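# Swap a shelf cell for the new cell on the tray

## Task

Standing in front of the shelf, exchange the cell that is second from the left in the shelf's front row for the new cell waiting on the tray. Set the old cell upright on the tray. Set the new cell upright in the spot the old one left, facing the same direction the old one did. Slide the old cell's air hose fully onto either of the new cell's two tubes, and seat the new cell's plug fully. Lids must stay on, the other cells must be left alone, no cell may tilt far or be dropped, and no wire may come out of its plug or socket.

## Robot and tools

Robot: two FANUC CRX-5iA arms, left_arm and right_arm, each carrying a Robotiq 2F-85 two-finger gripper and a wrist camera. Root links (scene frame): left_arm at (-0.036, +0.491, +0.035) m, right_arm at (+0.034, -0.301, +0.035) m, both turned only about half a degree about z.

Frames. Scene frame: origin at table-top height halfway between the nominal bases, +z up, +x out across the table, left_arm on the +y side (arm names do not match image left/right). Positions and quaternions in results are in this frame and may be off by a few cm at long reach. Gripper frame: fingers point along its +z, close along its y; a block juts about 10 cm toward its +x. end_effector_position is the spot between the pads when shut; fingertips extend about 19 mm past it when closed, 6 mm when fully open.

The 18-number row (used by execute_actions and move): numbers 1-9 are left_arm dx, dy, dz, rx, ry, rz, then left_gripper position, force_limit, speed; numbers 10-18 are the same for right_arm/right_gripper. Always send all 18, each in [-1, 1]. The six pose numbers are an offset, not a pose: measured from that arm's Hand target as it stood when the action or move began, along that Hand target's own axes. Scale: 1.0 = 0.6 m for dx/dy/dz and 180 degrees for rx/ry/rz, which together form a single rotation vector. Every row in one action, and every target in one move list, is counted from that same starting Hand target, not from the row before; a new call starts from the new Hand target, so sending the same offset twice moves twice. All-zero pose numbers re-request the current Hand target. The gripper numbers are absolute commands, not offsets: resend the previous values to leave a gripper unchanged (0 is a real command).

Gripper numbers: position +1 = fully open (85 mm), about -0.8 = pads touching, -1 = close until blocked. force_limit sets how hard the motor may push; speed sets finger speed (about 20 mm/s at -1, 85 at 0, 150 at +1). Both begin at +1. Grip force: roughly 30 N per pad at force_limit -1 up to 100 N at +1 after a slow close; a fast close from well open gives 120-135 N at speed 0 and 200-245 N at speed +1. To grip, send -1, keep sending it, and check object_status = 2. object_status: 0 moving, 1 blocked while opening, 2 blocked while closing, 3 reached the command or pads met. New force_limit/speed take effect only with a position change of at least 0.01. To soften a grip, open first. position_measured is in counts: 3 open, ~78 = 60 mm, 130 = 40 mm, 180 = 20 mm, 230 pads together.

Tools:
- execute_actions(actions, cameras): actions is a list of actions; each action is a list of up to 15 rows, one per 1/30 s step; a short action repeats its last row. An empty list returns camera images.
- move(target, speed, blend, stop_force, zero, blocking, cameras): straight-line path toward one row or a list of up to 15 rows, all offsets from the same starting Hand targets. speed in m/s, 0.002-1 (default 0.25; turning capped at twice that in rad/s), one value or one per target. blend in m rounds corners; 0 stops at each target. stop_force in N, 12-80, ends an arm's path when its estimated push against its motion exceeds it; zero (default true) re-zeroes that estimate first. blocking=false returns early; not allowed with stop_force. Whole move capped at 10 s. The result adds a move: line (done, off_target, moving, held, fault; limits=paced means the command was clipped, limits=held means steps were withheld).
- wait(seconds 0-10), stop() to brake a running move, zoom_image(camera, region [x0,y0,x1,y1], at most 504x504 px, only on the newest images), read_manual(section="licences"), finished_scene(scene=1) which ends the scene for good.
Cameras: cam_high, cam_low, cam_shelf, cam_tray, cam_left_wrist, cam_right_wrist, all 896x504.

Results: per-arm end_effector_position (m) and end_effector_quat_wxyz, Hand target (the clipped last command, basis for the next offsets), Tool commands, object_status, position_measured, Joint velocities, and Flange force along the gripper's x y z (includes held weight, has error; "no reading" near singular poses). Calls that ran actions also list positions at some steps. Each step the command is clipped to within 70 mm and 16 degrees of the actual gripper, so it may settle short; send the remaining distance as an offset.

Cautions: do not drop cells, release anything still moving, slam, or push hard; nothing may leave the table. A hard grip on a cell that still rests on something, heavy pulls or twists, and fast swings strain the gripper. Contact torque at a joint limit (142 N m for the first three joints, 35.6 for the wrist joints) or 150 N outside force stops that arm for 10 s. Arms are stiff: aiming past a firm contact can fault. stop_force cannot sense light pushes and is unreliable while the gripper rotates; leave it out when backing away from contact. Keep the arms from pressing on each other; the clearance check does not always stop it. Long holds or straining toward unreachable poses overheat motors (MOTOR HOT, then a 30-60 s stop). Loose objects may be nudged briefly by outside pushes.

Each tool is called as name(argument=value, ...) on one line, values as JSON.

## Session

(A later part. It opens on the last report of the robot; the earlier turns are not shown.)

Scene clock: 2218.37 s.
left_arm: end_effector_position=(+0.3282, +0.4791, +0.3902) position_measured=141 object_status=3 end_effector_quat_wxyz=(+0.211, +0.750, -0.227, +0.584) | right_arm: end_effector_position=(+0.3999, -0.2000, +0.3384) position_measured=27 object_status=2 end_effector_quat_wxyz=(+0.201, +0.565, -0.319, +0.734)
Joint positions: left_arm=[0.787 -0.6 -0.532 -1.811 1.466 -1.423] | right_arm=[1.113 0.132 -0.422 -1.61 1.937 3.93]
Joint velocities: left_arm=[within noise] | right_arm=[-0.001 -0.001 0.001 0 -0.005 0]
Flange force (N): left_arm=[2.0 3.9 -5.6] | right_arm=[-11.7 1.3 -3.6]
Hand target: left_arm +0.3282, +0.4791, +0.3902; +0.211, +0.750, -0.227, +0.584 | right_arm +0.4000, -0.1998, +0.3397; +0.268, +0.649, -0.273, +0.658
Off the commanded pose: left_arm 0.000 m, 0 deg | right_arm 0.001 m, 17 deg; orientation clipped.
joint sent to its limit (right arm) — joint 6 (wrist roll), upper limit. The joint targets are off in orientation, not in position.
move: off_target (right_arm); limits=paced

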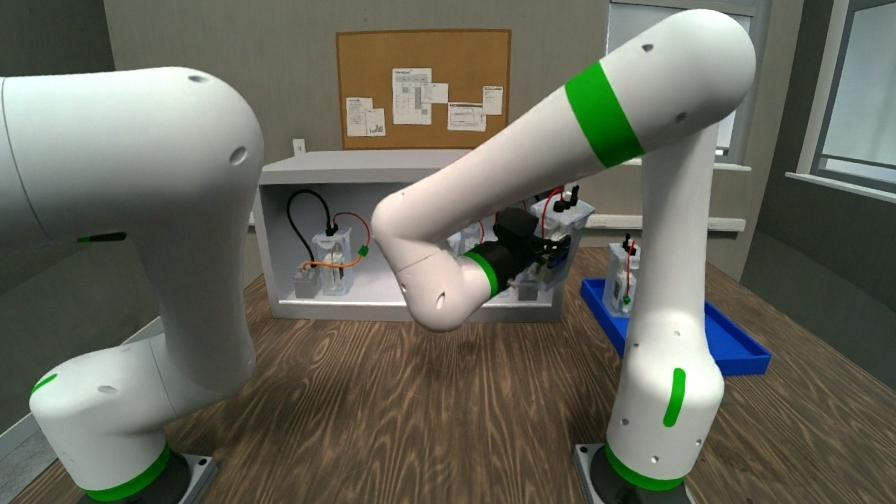

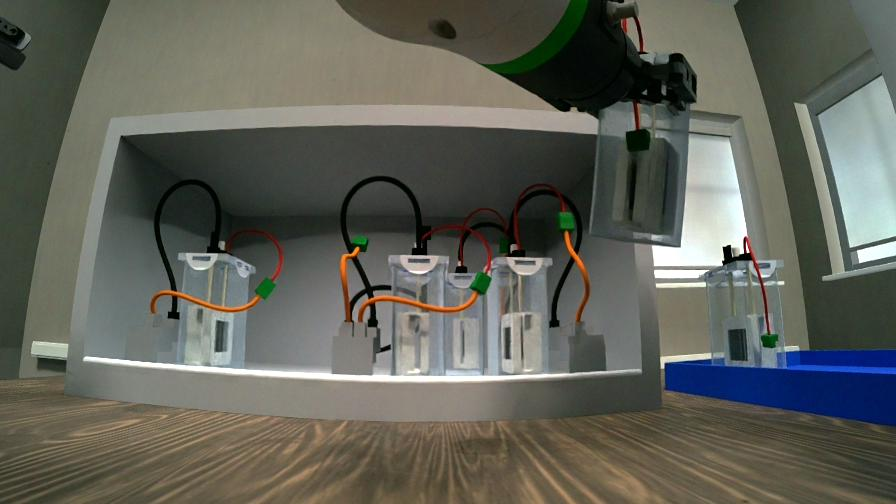

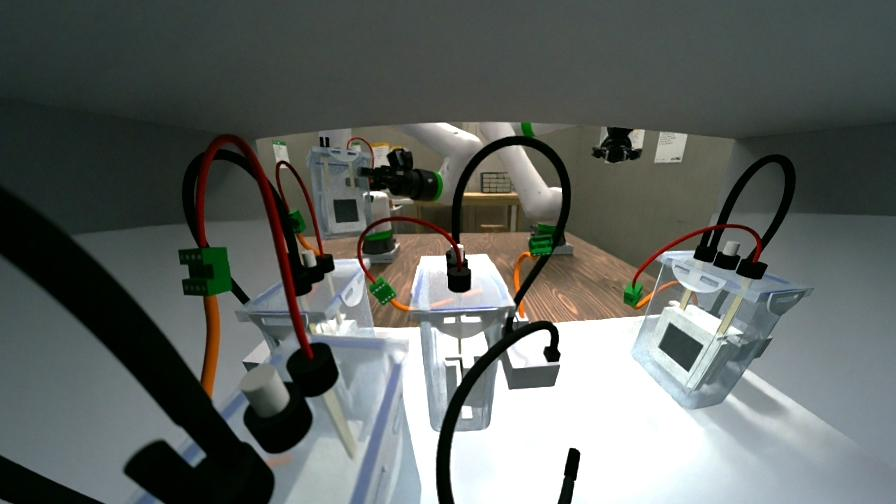

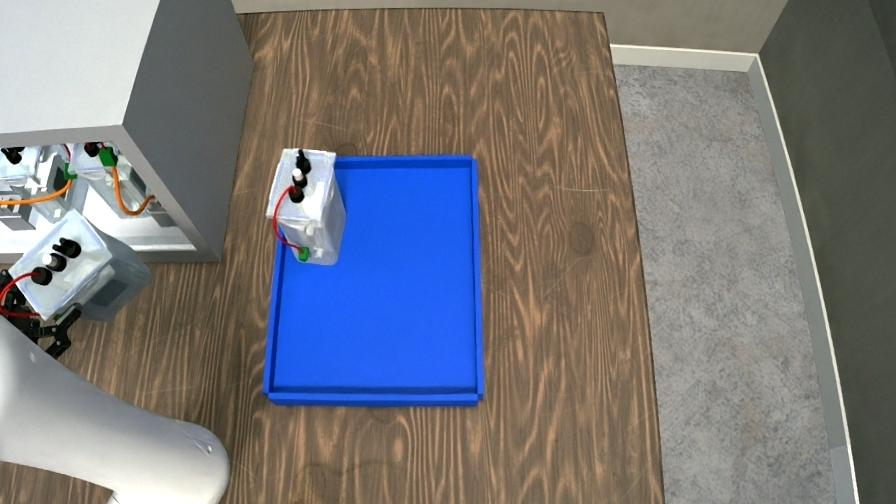

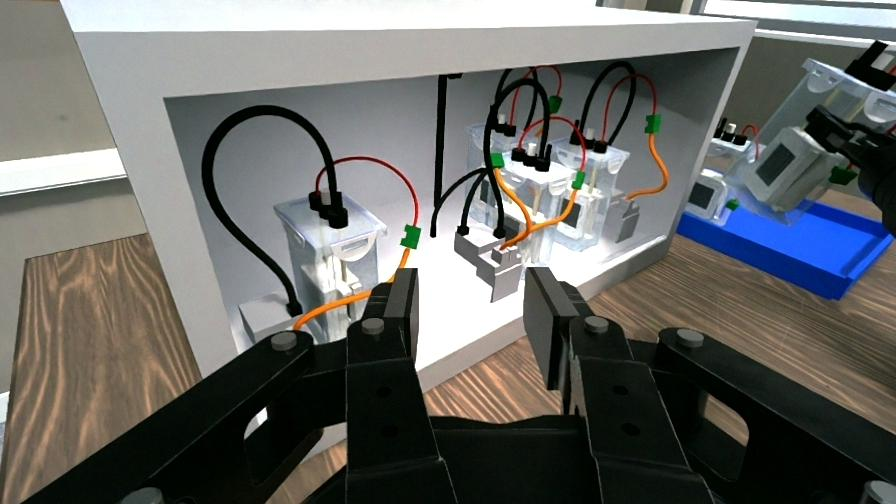

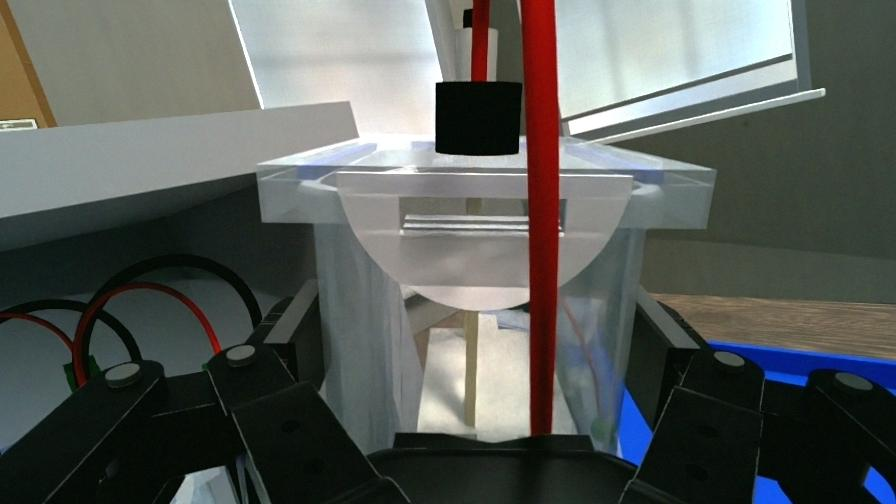

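move(target=[[-0.0,0,0,0,0,0,-0.1,-1,-1,-0.083,-0.1296,-0.106,0.1111,0,0,-0.98,0.5,-1],[0,0,0,0,0,0,-0.1,-1,-1,-0.1,-0.318,-0.271,0.1833,0,0,-0.98,0.5,-1],[0,0,0,0,0,0,-0.1,-1,-1,-0.1,-0.522,-0.4278,0.25,0,0,-0.98,0.5,-1]], blend=[0.04,0.04,0], speed=0.12, cameras=["all"])

Scene clock: 2233.33 s.
left_arm: end_effector_position=(+0.3282, +0.4791, +0.3902) position_measured=141 object_status=3 end_effector_quat_wxyz=(+0.211, +0.750, -0.227, +0.584) | right_arm: end_effector_position=(+0.4389, +0.1910, +0.2806) position_measured=27 object_status=2 end_effector_quat_wxyz=(-0.089, +0.656, -0.033, +0.749)
Joint positions: left_arm=[0.787 -0.6 -0.532 -1.811 1.466 -1.423] | right_arm=[1.421 0.49 -0.098 -1.34 1.477 3.93]
Flange force (N): left_arm=[2.2 1.2 -7.8] | right_arm=[-10.0 0.3 -1.0]
Hand target: left_arm +0.3282, +0.4791, +0.3902; +0.211, +0.750, -0.227, +0.584 | right_arm +0.4389, +0.1910, +0.2806; -0.089, +0.656, -0.033, +0.749 (not the last commanded pose)
Off the commanded pose: left_arm 0.000 m, 0 deg | right_arm 0.012 m, 13 deg.
joint sent to its limit (right arm) — joint 6 (wrist roll), upper limit.
move: held (right_arm; a check stopped the path); limits=held
pose unreachable (right arm): on one or more control steps of this call, first in action 0 (counted from 0), this arm could not follow its commanded pose, so it was not sent that pose on those steps. It may still have moved: this result reports where it is.
cause: moving toward the commanded pose would bring a part of the arm too close to another arm (a part of this arm just beyond joint 4 (forearm roll) and a part of the left arm just beyond its joint 2 (shoulder), 6 mm apart when this arm was first held).

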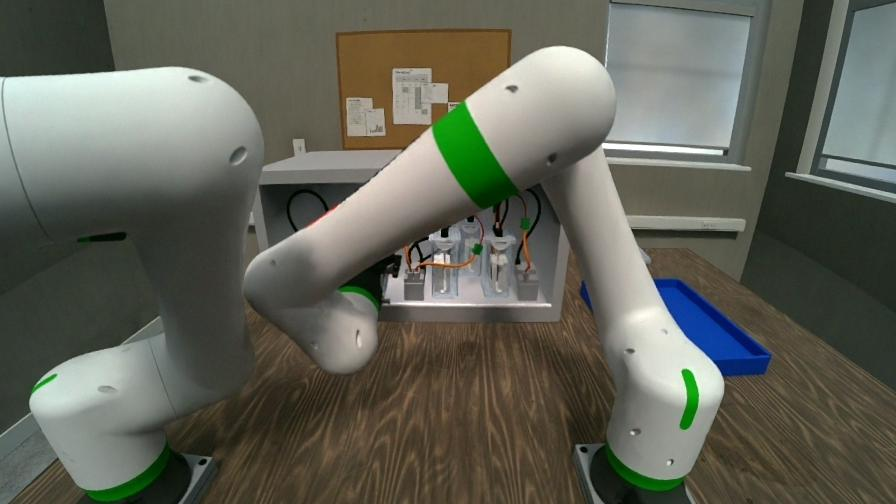

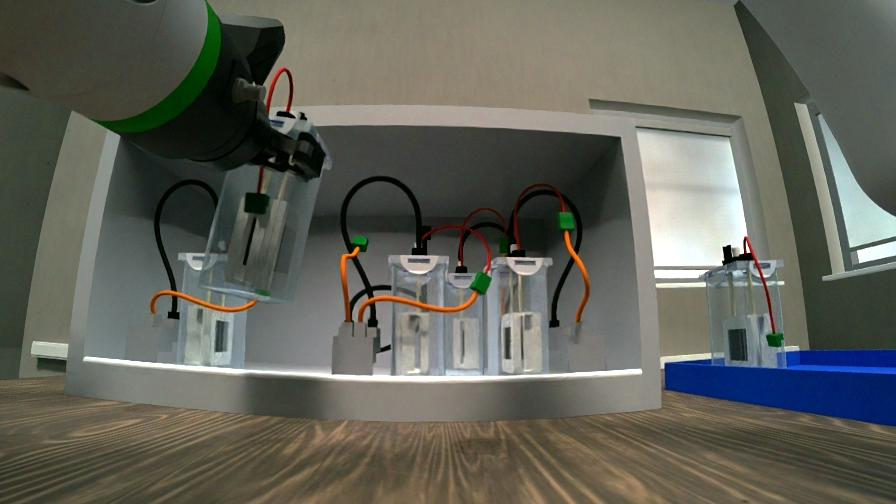

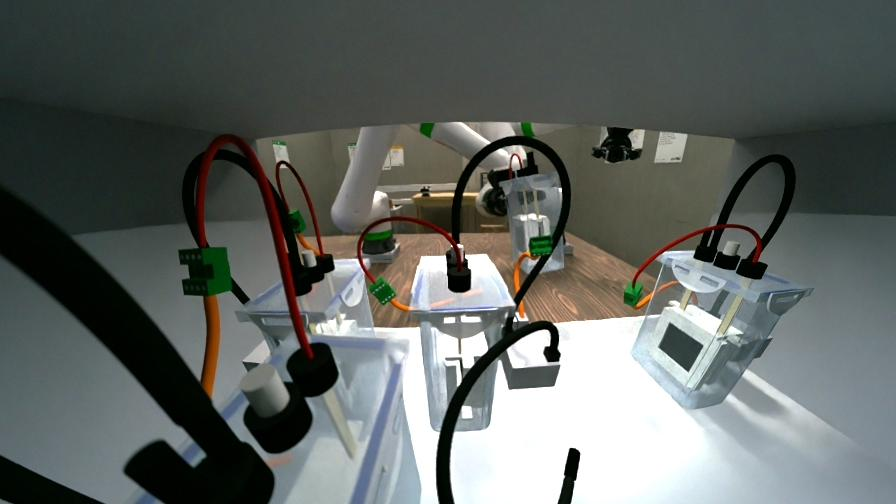

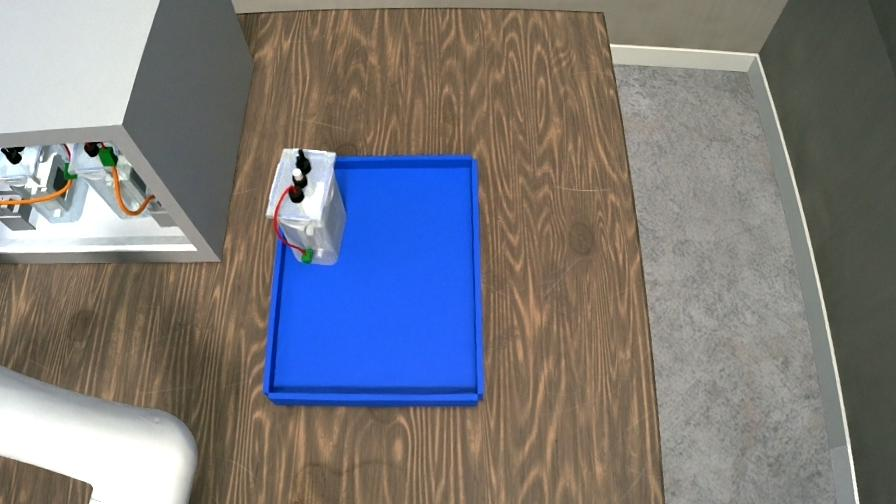

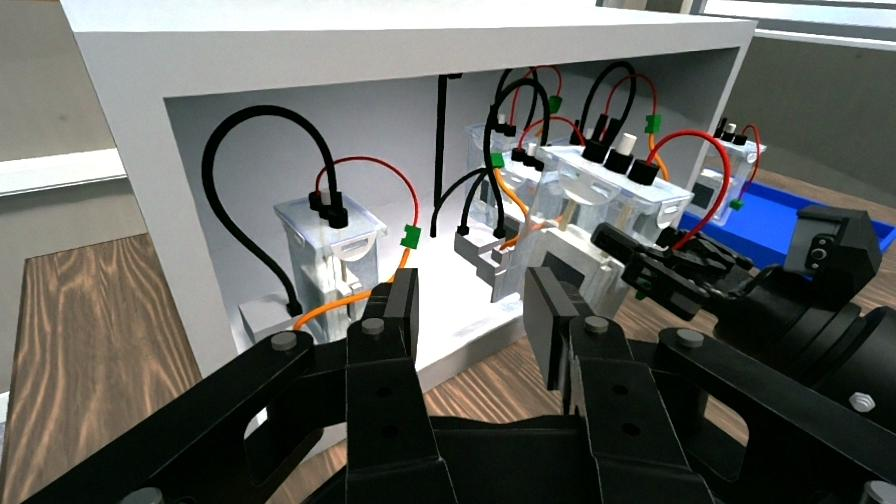

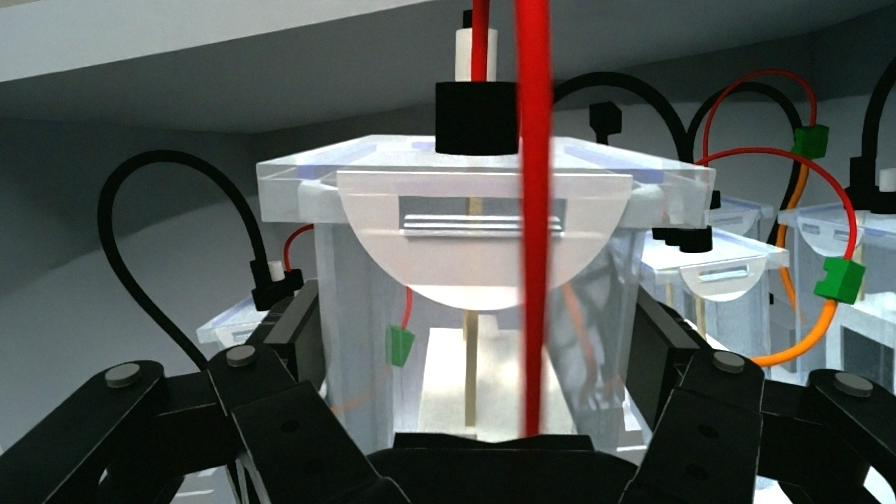

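move(target=[[0,0,0,0,0,0,-0.1,-1,-1,0.0997,0.391,-0.0045,0.030,-0.0465,-0.0511,-0.98,0.5,-1],[0,0,0,0,0,0,-0.1,-1,-1,0.3562,0.7243,0.0308,0.091,-0.0515,-0.0466,-0.98,0.5,-1]], blend=[0.03,0], speed=0.12, cameras=["cam_high"])

Scene clock: 2282.67 s.
left_arm: end_effector_position=(+0.3282, +0.4791, +0.3902) position_measured=141 object_status=3 end_effector_quat_wxyz=(+0.211, +0.750, -0.227, +0.584) | right_arm: end_effector_position=(+0.4693, -0.2715, +0.4194) position_measured=27 object_status=2 end_effector_quat_wxyz=(-0.126, +0.697, +0.125, +0.695)
Joint positions: left_arm=[0.787 -0.6 -0.532 -1.811 1.466 -1.423] | right_arm=[0.358 -0.908 -0.949 -0.268 0.041 3.409]
Flange force (N): left_arm=[2.0 2.6 -6.9] | right_arm=no reading
Hand target: left_arm +0.3282, +0.4791, +0.3902; +0.211, +0.750, -0.227, +0.584 | right_arm +0.4697, -0.2723, +0.4193; -0.129, +0.695, +0.129, +0.695
Off the commanded pose: left_arm 0.000 m, 0 deg | right_arm 0.001 m, 1 deg.
move: done
Images, in order (width x height): cam_high 896x504.

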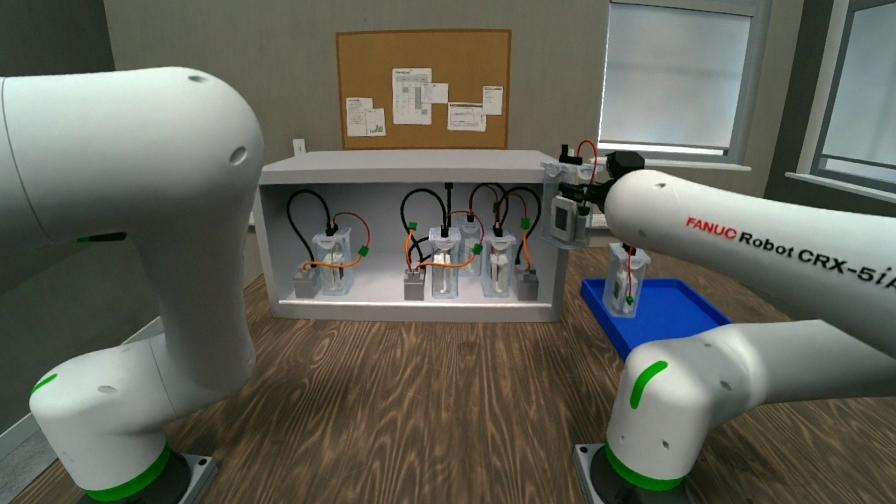

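move(target=[[0,0,0,0,0,0,-0.1,-1,-1,0.41,0,0,0,0,0,-0.98,0.5,-1]], speed=0.12)

Scene clock: 2287.63 s.
left_arm: end_effector_position=(+0.3282, +0.4791, +0.3902) position_measured=141 object_status=3 end_effector_quat_wxyz=(+0.211, +0.750, -0.227, +0.584) | right_arm: end_effector_position=(+0.4698, -0.2726, +0.6653) position_measured=27 object_status=2 end_effector_quat_wxyz=(-0.129, +0.695, +0.129, +0.695)
Joint positions: left_arm=[0.787 -0.6 -0.532 -1.811 1.466 -1.423] | right_arm=[0.36 -0.8 -0.42 0.005 -0.38 3.136]
Flange force (N): left_arm=[2.2 3.4 -6.4] | right_arm=no reading
Hand target: left_arm +0.3282, +0.4791, +0.3902; +0.211, +0.750, -0.227, +0.584 | right_arm +0.4698, -0.2725, +0.6653; -0.129, +0.695, +0.129, +0.695
Off the commanded pose: left_arm 0.000 m, 0 deg | right_arm 0.000 m, 0 deg.
move: done

move(target=[[0,0,0,0,0,0,-0.1,-1,-1,0,-0.1435,0.0425,-0.1167,0,0,-0.98,0.5,-1]], speed=0.12)

Scene clock: 2299.27 s.
left_arm: end_effector_position=(+0.3282, +0.4791, +0.3902) position_measured=141 object_status=3 end_effector_quat_wxyz=(+0.211, +0.750, -0.227, +0.584) | right_arm: end_effector_position=(+0.4628, -0.1830, +0.6653) position_measured=27 object_status=2 end_effector_quat_wxyz=(+0.000, +0.707, +0.000, +0.707)
Joint positions: left_arm=[0.787 -0.6 -0.532 -1.811 1.466 -1.423] | right_arm=[0.786 -0.697 -0.694 1.567 -0.796 1.575]
Flange force (N): left_arm=[1.7 4.0 -6.5] | right_arm=[-9.5 -0.3 2.3]
Hand target: left_arm +0.3282, +0.4791, +0.3902; +0.211, +0.750, -0.227, +0.584 | right_arm +0.4628, -0.1830, +0.6653; +0.000, +0.707, +0.000, +0.707
Off the commanded pose: left_arm 0.000 m, 0 deg | right_arm 0.000 m, 0 deg.
move: done

move(target=[[0,0,0,0,0,0,-0.1,-1,-1,-0.3,-0.4,-0.025,0,0,0,-0.98,0.5,-1],[0,0,0,0,0,0,-0.1,-1,-1,-0.672,-0.64,-0.025,0,0,0,-0.98,0.5,-1]], blend=[0.05,0], speed=0.14, cameras=["all"])

Scene clock: 2307.57 s.
left_arm: end_effector_position=(+0.3282, +0.4791, +0.3902) position_measured=141 object_status=3 end_effector_quat_wxyz=(+0.211, +0.750, -0.227, +0.584) | right_arm: end_effector_position=(+0.4476, +0.2013, +0.2625) position_measured=27 object_status=2 end_effector_quat_wxyz=(+0.000, +0.707, +0.000, +0.707)
Joint positions: left_arm=[0.787 -0.6 -0.532 -1.811 1.466 -1.423] | right_arm=[1.305 0.497 -0.576 1.797 -1.449 0.483]
Flange force (N): left_arm=[1.2 1.5 -8.4] | right_arm=[-12.4 -2.9 1.2]
Hand target: left_arm +0.3282, +0.4791, +0.3902; +0.211, +0.750, -0.227, +0.584 | right_arm +0.4476, +0.2013, +0.2624; +0.000, +0.707, +0.000, +0.707
Off the commanded pose: left_arm 0.000 m, 0 deg | right_arm 0.000 m, 0 deg.
move: done

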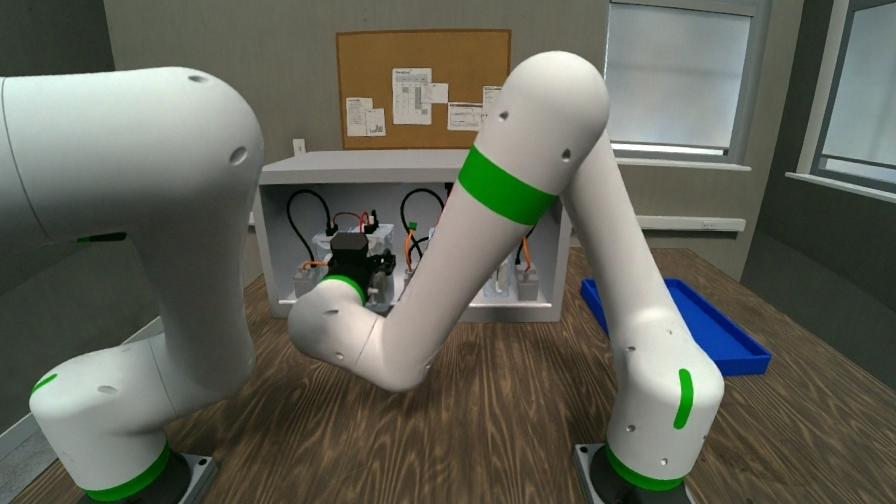

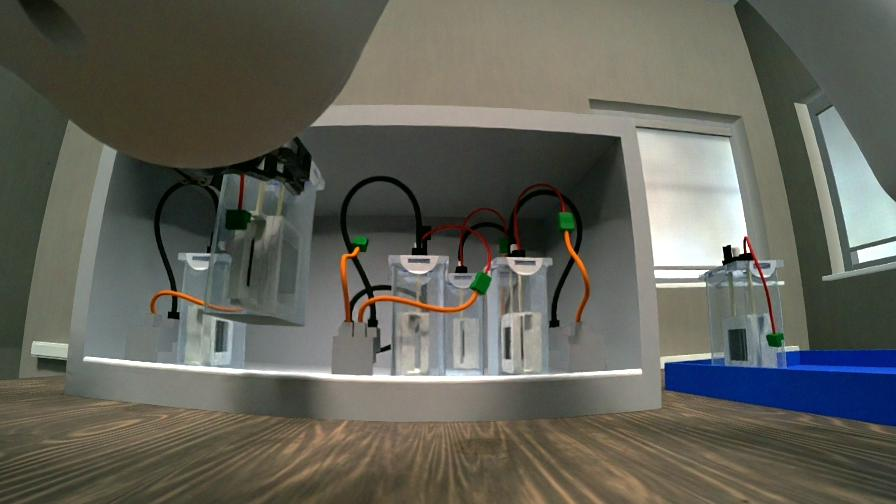

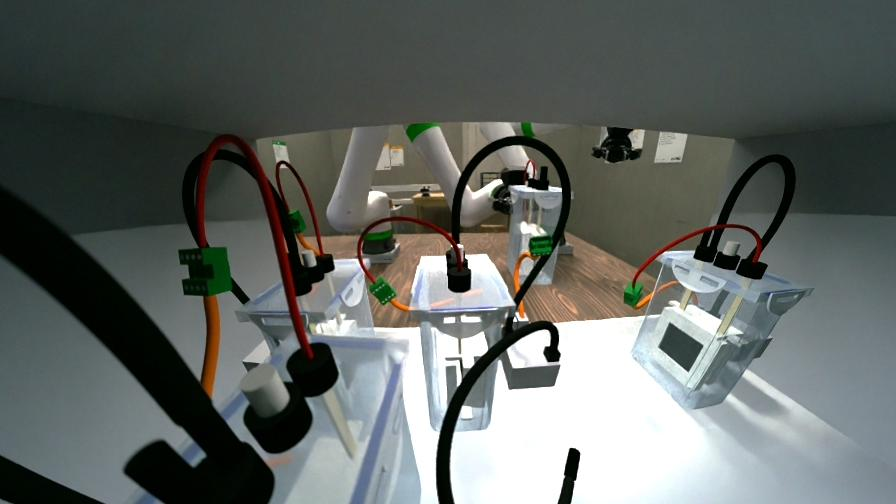

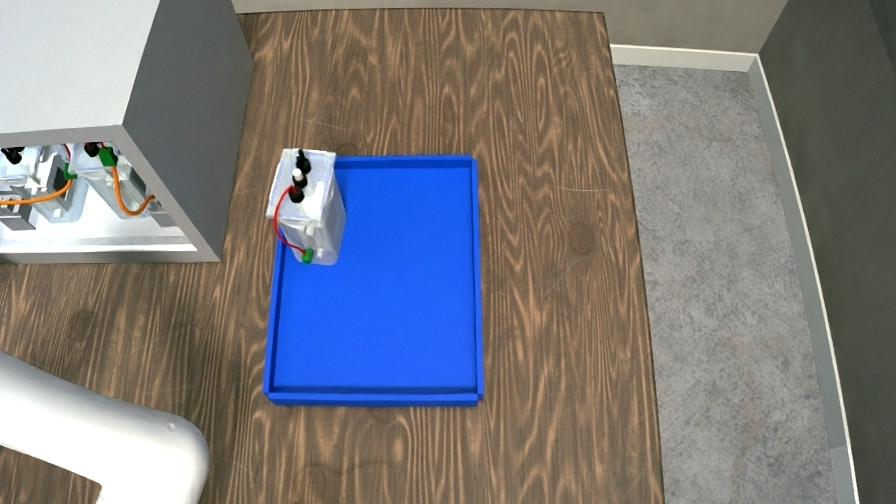

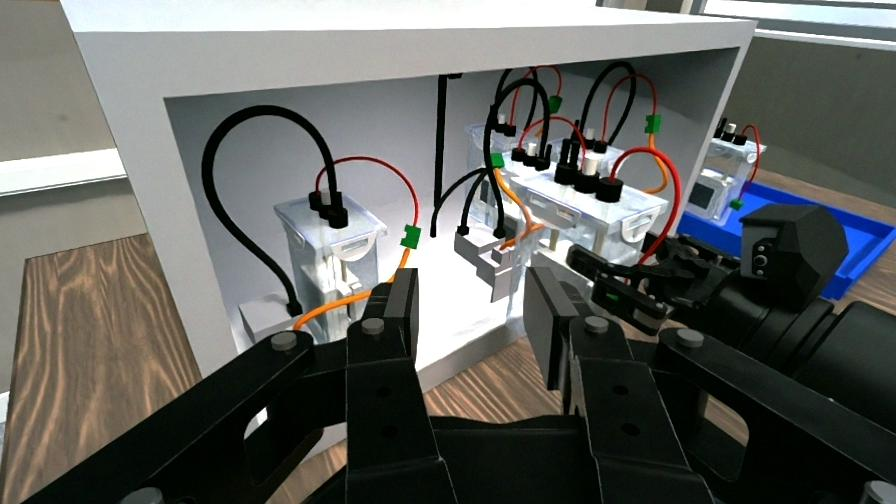

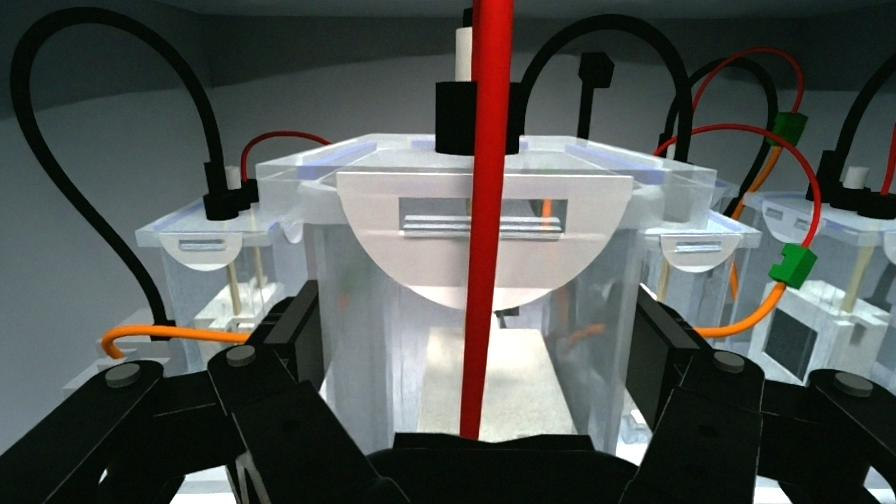

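zoom_image(camera="cam_left_wrist", region=[400, 60, 640, 320])

zoom_image(camera="cam_shelf", region=[400, 300, 650, 504])

Scaled by 1.938.

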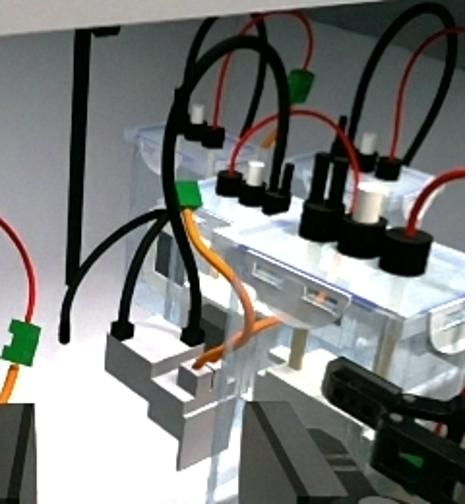

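Scaled by 2.016.

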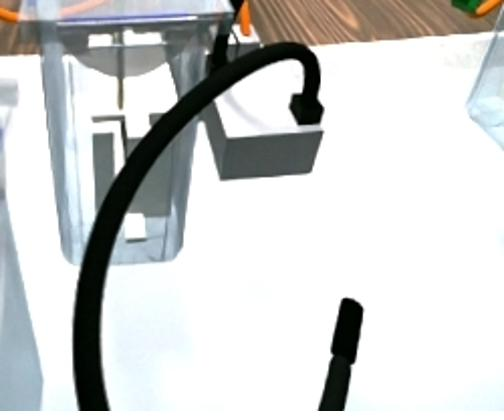

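move(target=[[0,0,0,0,0,0,-0.1,-1,-1,0.022,0.249,-0.0805,-0.25,0,0,-0.98,0.5,-1],[0,0,0,0,0,0,-0.1,-1,-1,0.05,0.85,-0.0305,-0.5,0,0,-0.98,0.5,-1]], blend=[0.06,0], speed=0.15, cameras=["cam_high"])

Scene clock: 2392.40 s.
left_arm: end_effector_position=(+0.3282, +0.4791, +0.3902) position_measured=141 object_status=3 end_effector_quat_wxyz=(+0.211, +0.750, -0.227, +0.584) | right_arm: end_effector_position=(+0.4292, -0.3087, +0.2921) position_measured=27 object_status=2 end_effector_quat_wxyz=(+0.500, +0.500, -0.500, +0.500)
Joint positions: left_arm=[0.787 -0.6 -0.532 -1.811 1.466 -1.423] | right_arm=[0.823 0.427 -0.544 0.834 -2.001 0.432]
Flange force (N): left_arm=[2.0 2.8 -5.7] | right_arm=[-13.0 1.0 -3.4]
Hand target: left_arm +0.3282, +0.4791, +0.3902; +0.211, +0.750, -0.227, +0.584 | right_arm +0.4292, -0.3087, +0.2921; +0.500, +0.500, -0.500, +0.500
Off the commanded pose: left_arm 0.000 m, 0 deg | right_arm 0.000 m, 0 deg.
move: done
Images, in order (width x height): cam_high 896x504.

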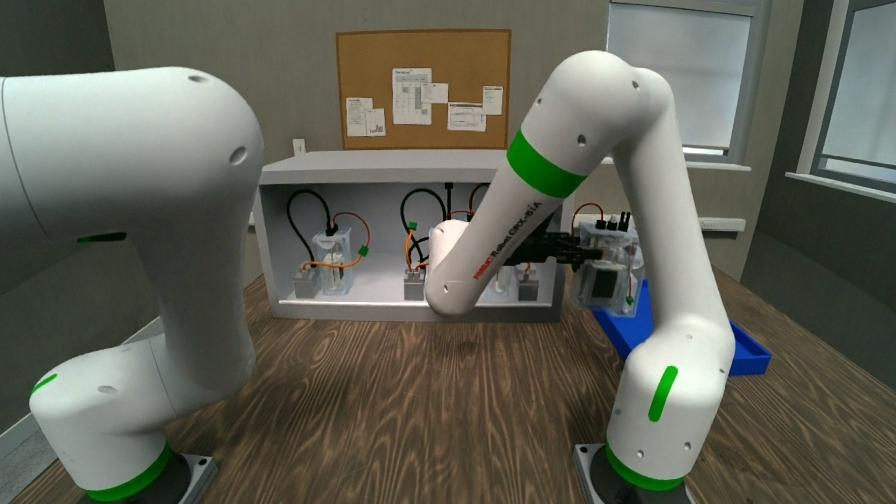

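move(target=[[-0.021,0.1568,0.384,0.1341,0.0321,-0.0087,-0.1,-1,-1,0,0,0,0,0,0,-0.98,0.5,-1]], speed=0.15, cameras=["all"])

Scene clock: 2419.77 s.
left_arm: end_effector_position=(+0.4502, +0.2703, +0.3301) position_measured=141 object_status=3 end_effector_quat_wxyz=(+0.068, +0.750, -0.079, +0.653) | right_arm: end_effector_position=(+0.4292, -0.3087, +0.2921) position_measured=27 object_status=2 end_effector_quat_wxyz=(+0.500, +0.500, -0.500, +0.500)
Joint positions: left_arm=[-0.793 -0.362 -0.608 -1.7 -0.564 -1.331] | right_arm=[0.823 0.427 -0.544 0.834 -2.001 0.432]
Flange force (N): left_arm=no reading | right_arm=[-13.0 0.1 -1.5]
Hand target: left_arm +0.4502, +0.2703, +0.3301; +0.068, +0.750, -0.079, +0.653 | right_arm +0.4292, -0.3087, +0.2921; +0.500, +0.500, -0.500, +0.500
Off the commanded pose: left_arm 0.000 m, 0 deg | right_arm 0.000 m, 0 deg.
move: done

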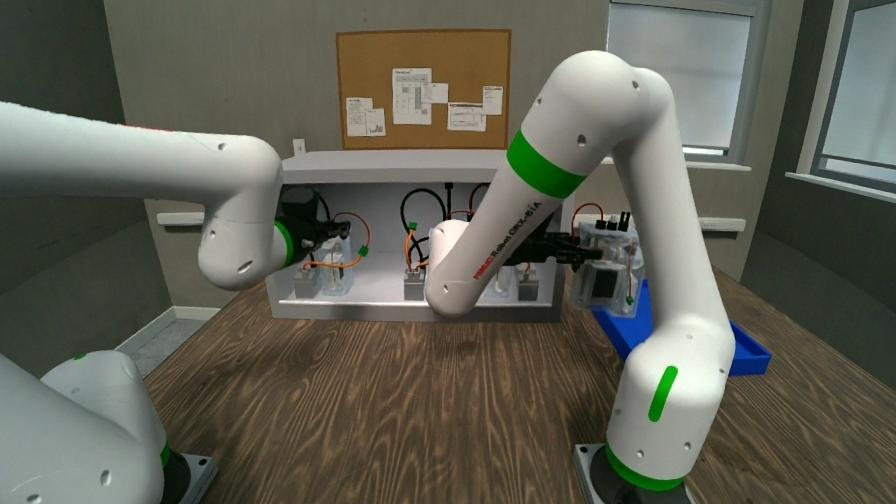

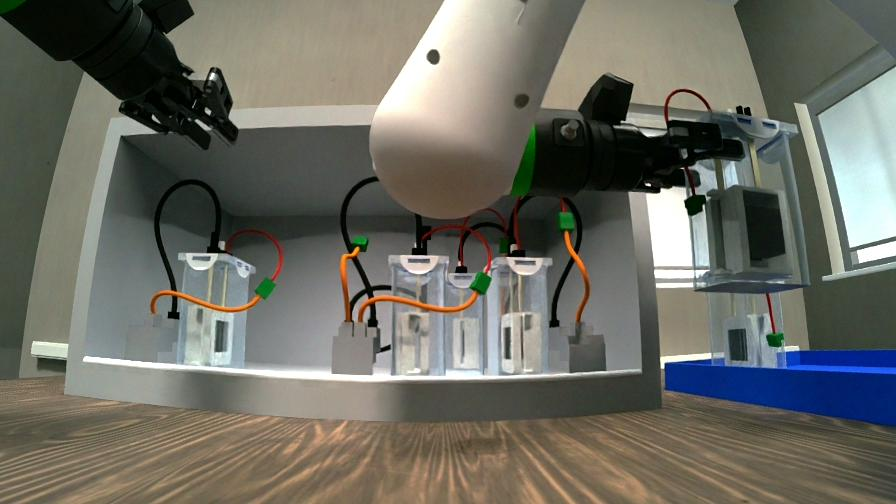

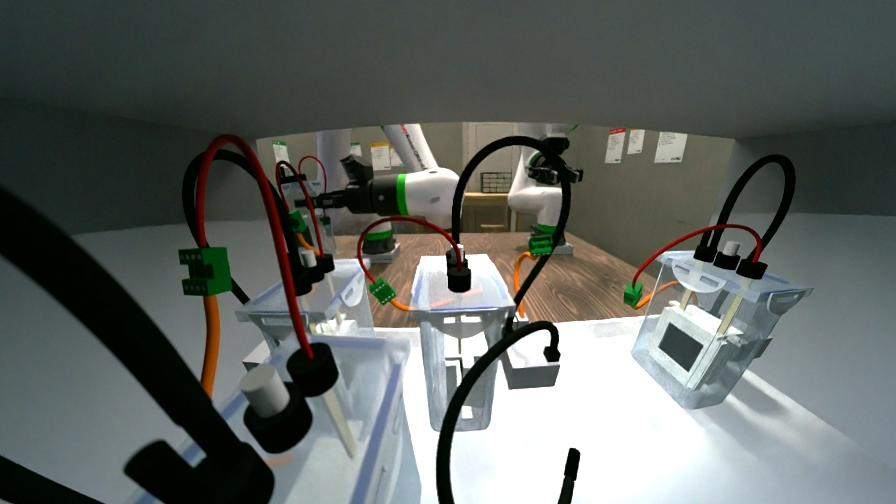

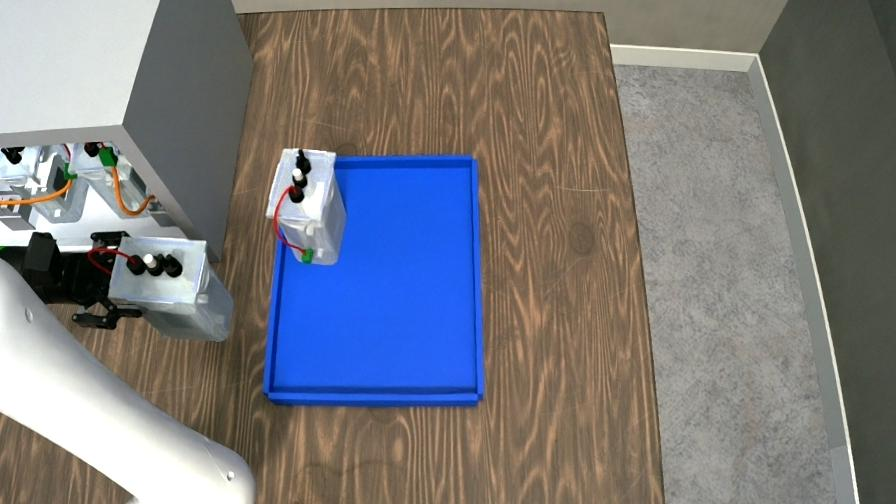

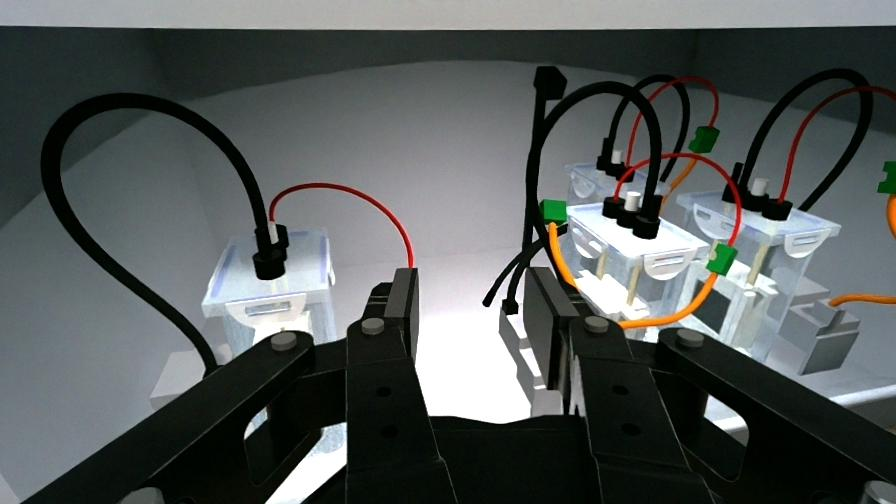

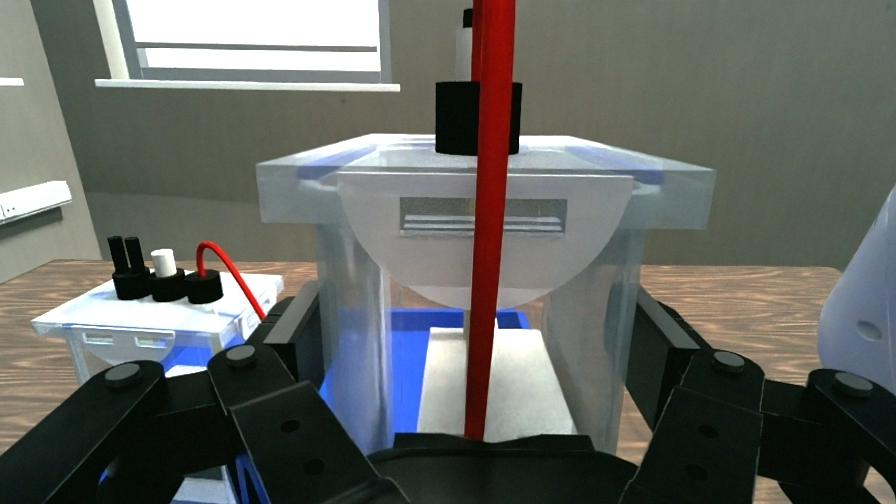

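zoom_image(camera="cam_left_wrist", region=[420, 60, 660, 420])

Scaled by 1.400.

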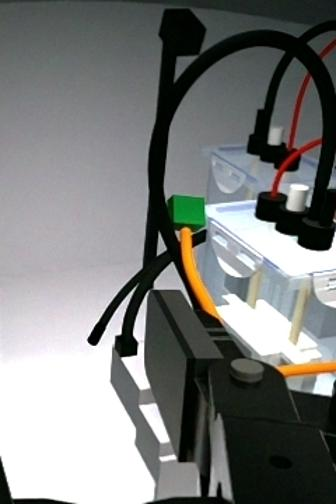

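move(target=[[-0.1538,0.022,0.284,-0.099,0.0167,0.0139,-0.17,-1,-1,0,0,0,0,0,0,-0.98,0.5,-1]], speed=0.12, cameras=["cam_left_wrist","cam_high","cam_shelf","cam_low"])

zoom_image(camera="cam_left_wrist", region=[350, 30, 750, 430])

Scene clock: 2698.23 s.
left_arm: end_effector_position=(+0.6000, +0.2251, +0.2151) position_measured=150 object_status=3 end_effector_quat_wxyz=(+0.172, +0.712, -0.194, +0.653) | right_arm: end_effector_position=(+0.4292, -0.3087, +0.2921) position_measured=27 object_status=2 end_effector_quat_wxyz=(+0.500, +0.500, -0.500, +0.500)
Joint positions: left_arm=[-0.654 0.329 -0.64 -2.996 -0.886 -0.091] | right_arm=[0.823 0.427 -0.544 0.834 -2.001 0.432]
Flange force (N): left_arm=[4.3 -3.5 -1.1] | right_arm=[-12.4 0.1 -1.3]
Hand target: left_arm +0.6000, +0.2251, +0.2150; +0.172, +0.712, -0.194, +0.653 | right_arm +0.4292, -0.3087, +0.2921; +0.500, +0.500, -0.500, +0.500
Off the commanded pose: left_arm 0.000 m, 0 deg | right_arm 0.000 m, 0 deg.
move: done
Images, in order (width x height): cam_high 896x504, cam_low 896x504, cam_shelf 896x504, cam_left_wrist 896x504.

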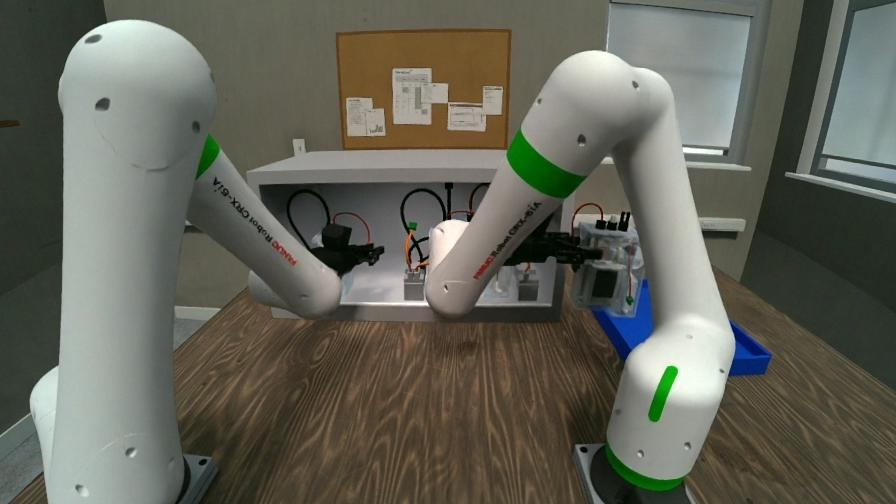

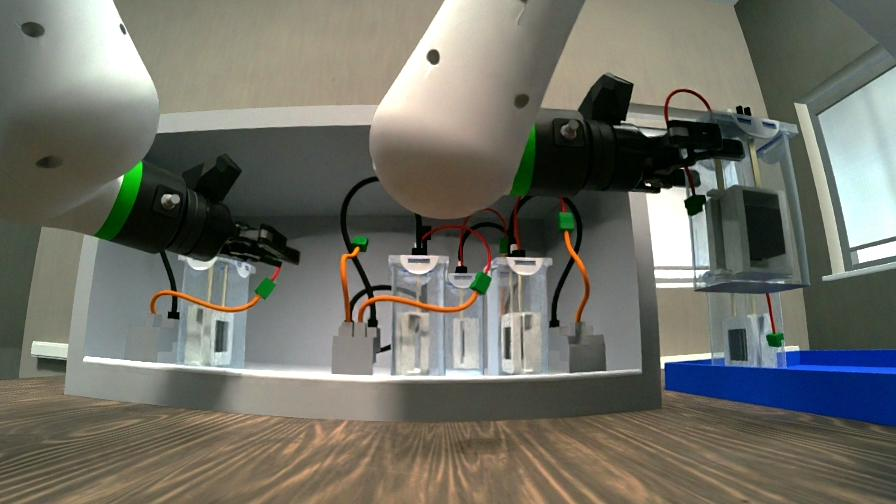

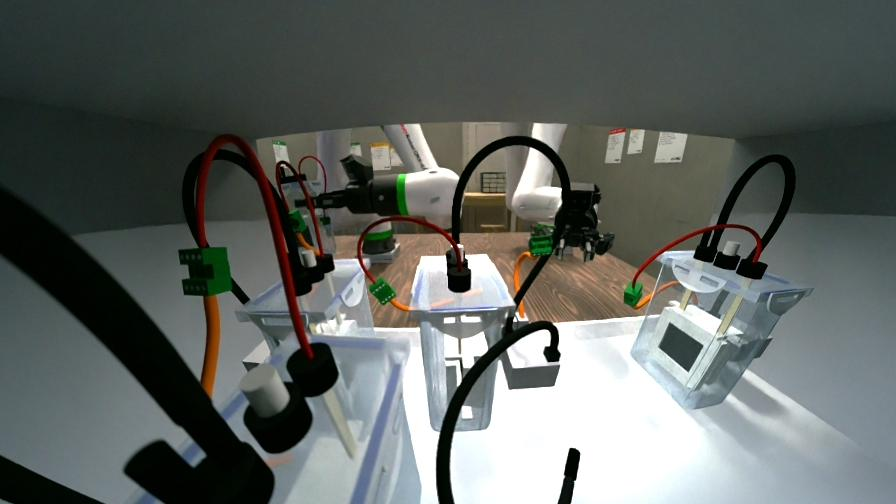

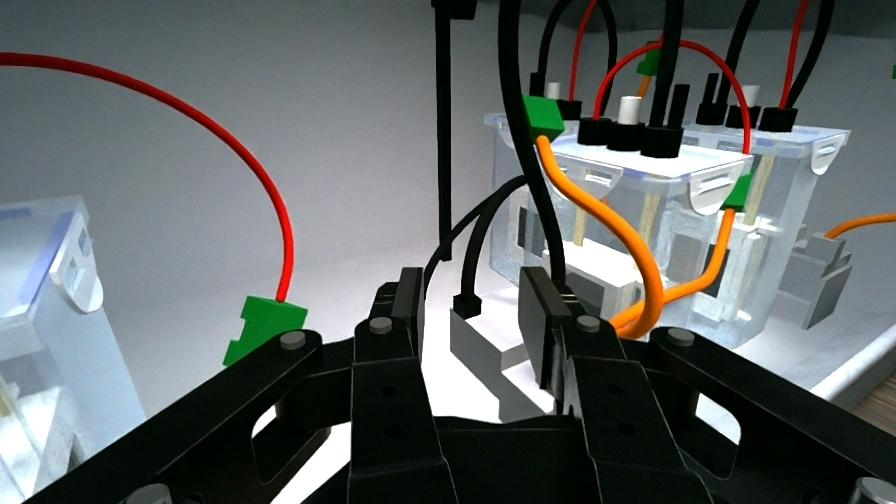

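Scaled by 1.260.

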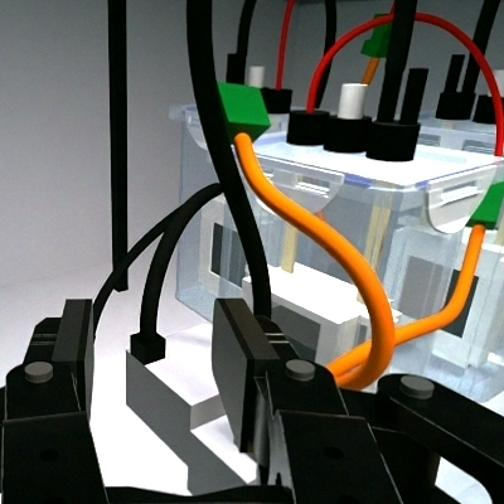

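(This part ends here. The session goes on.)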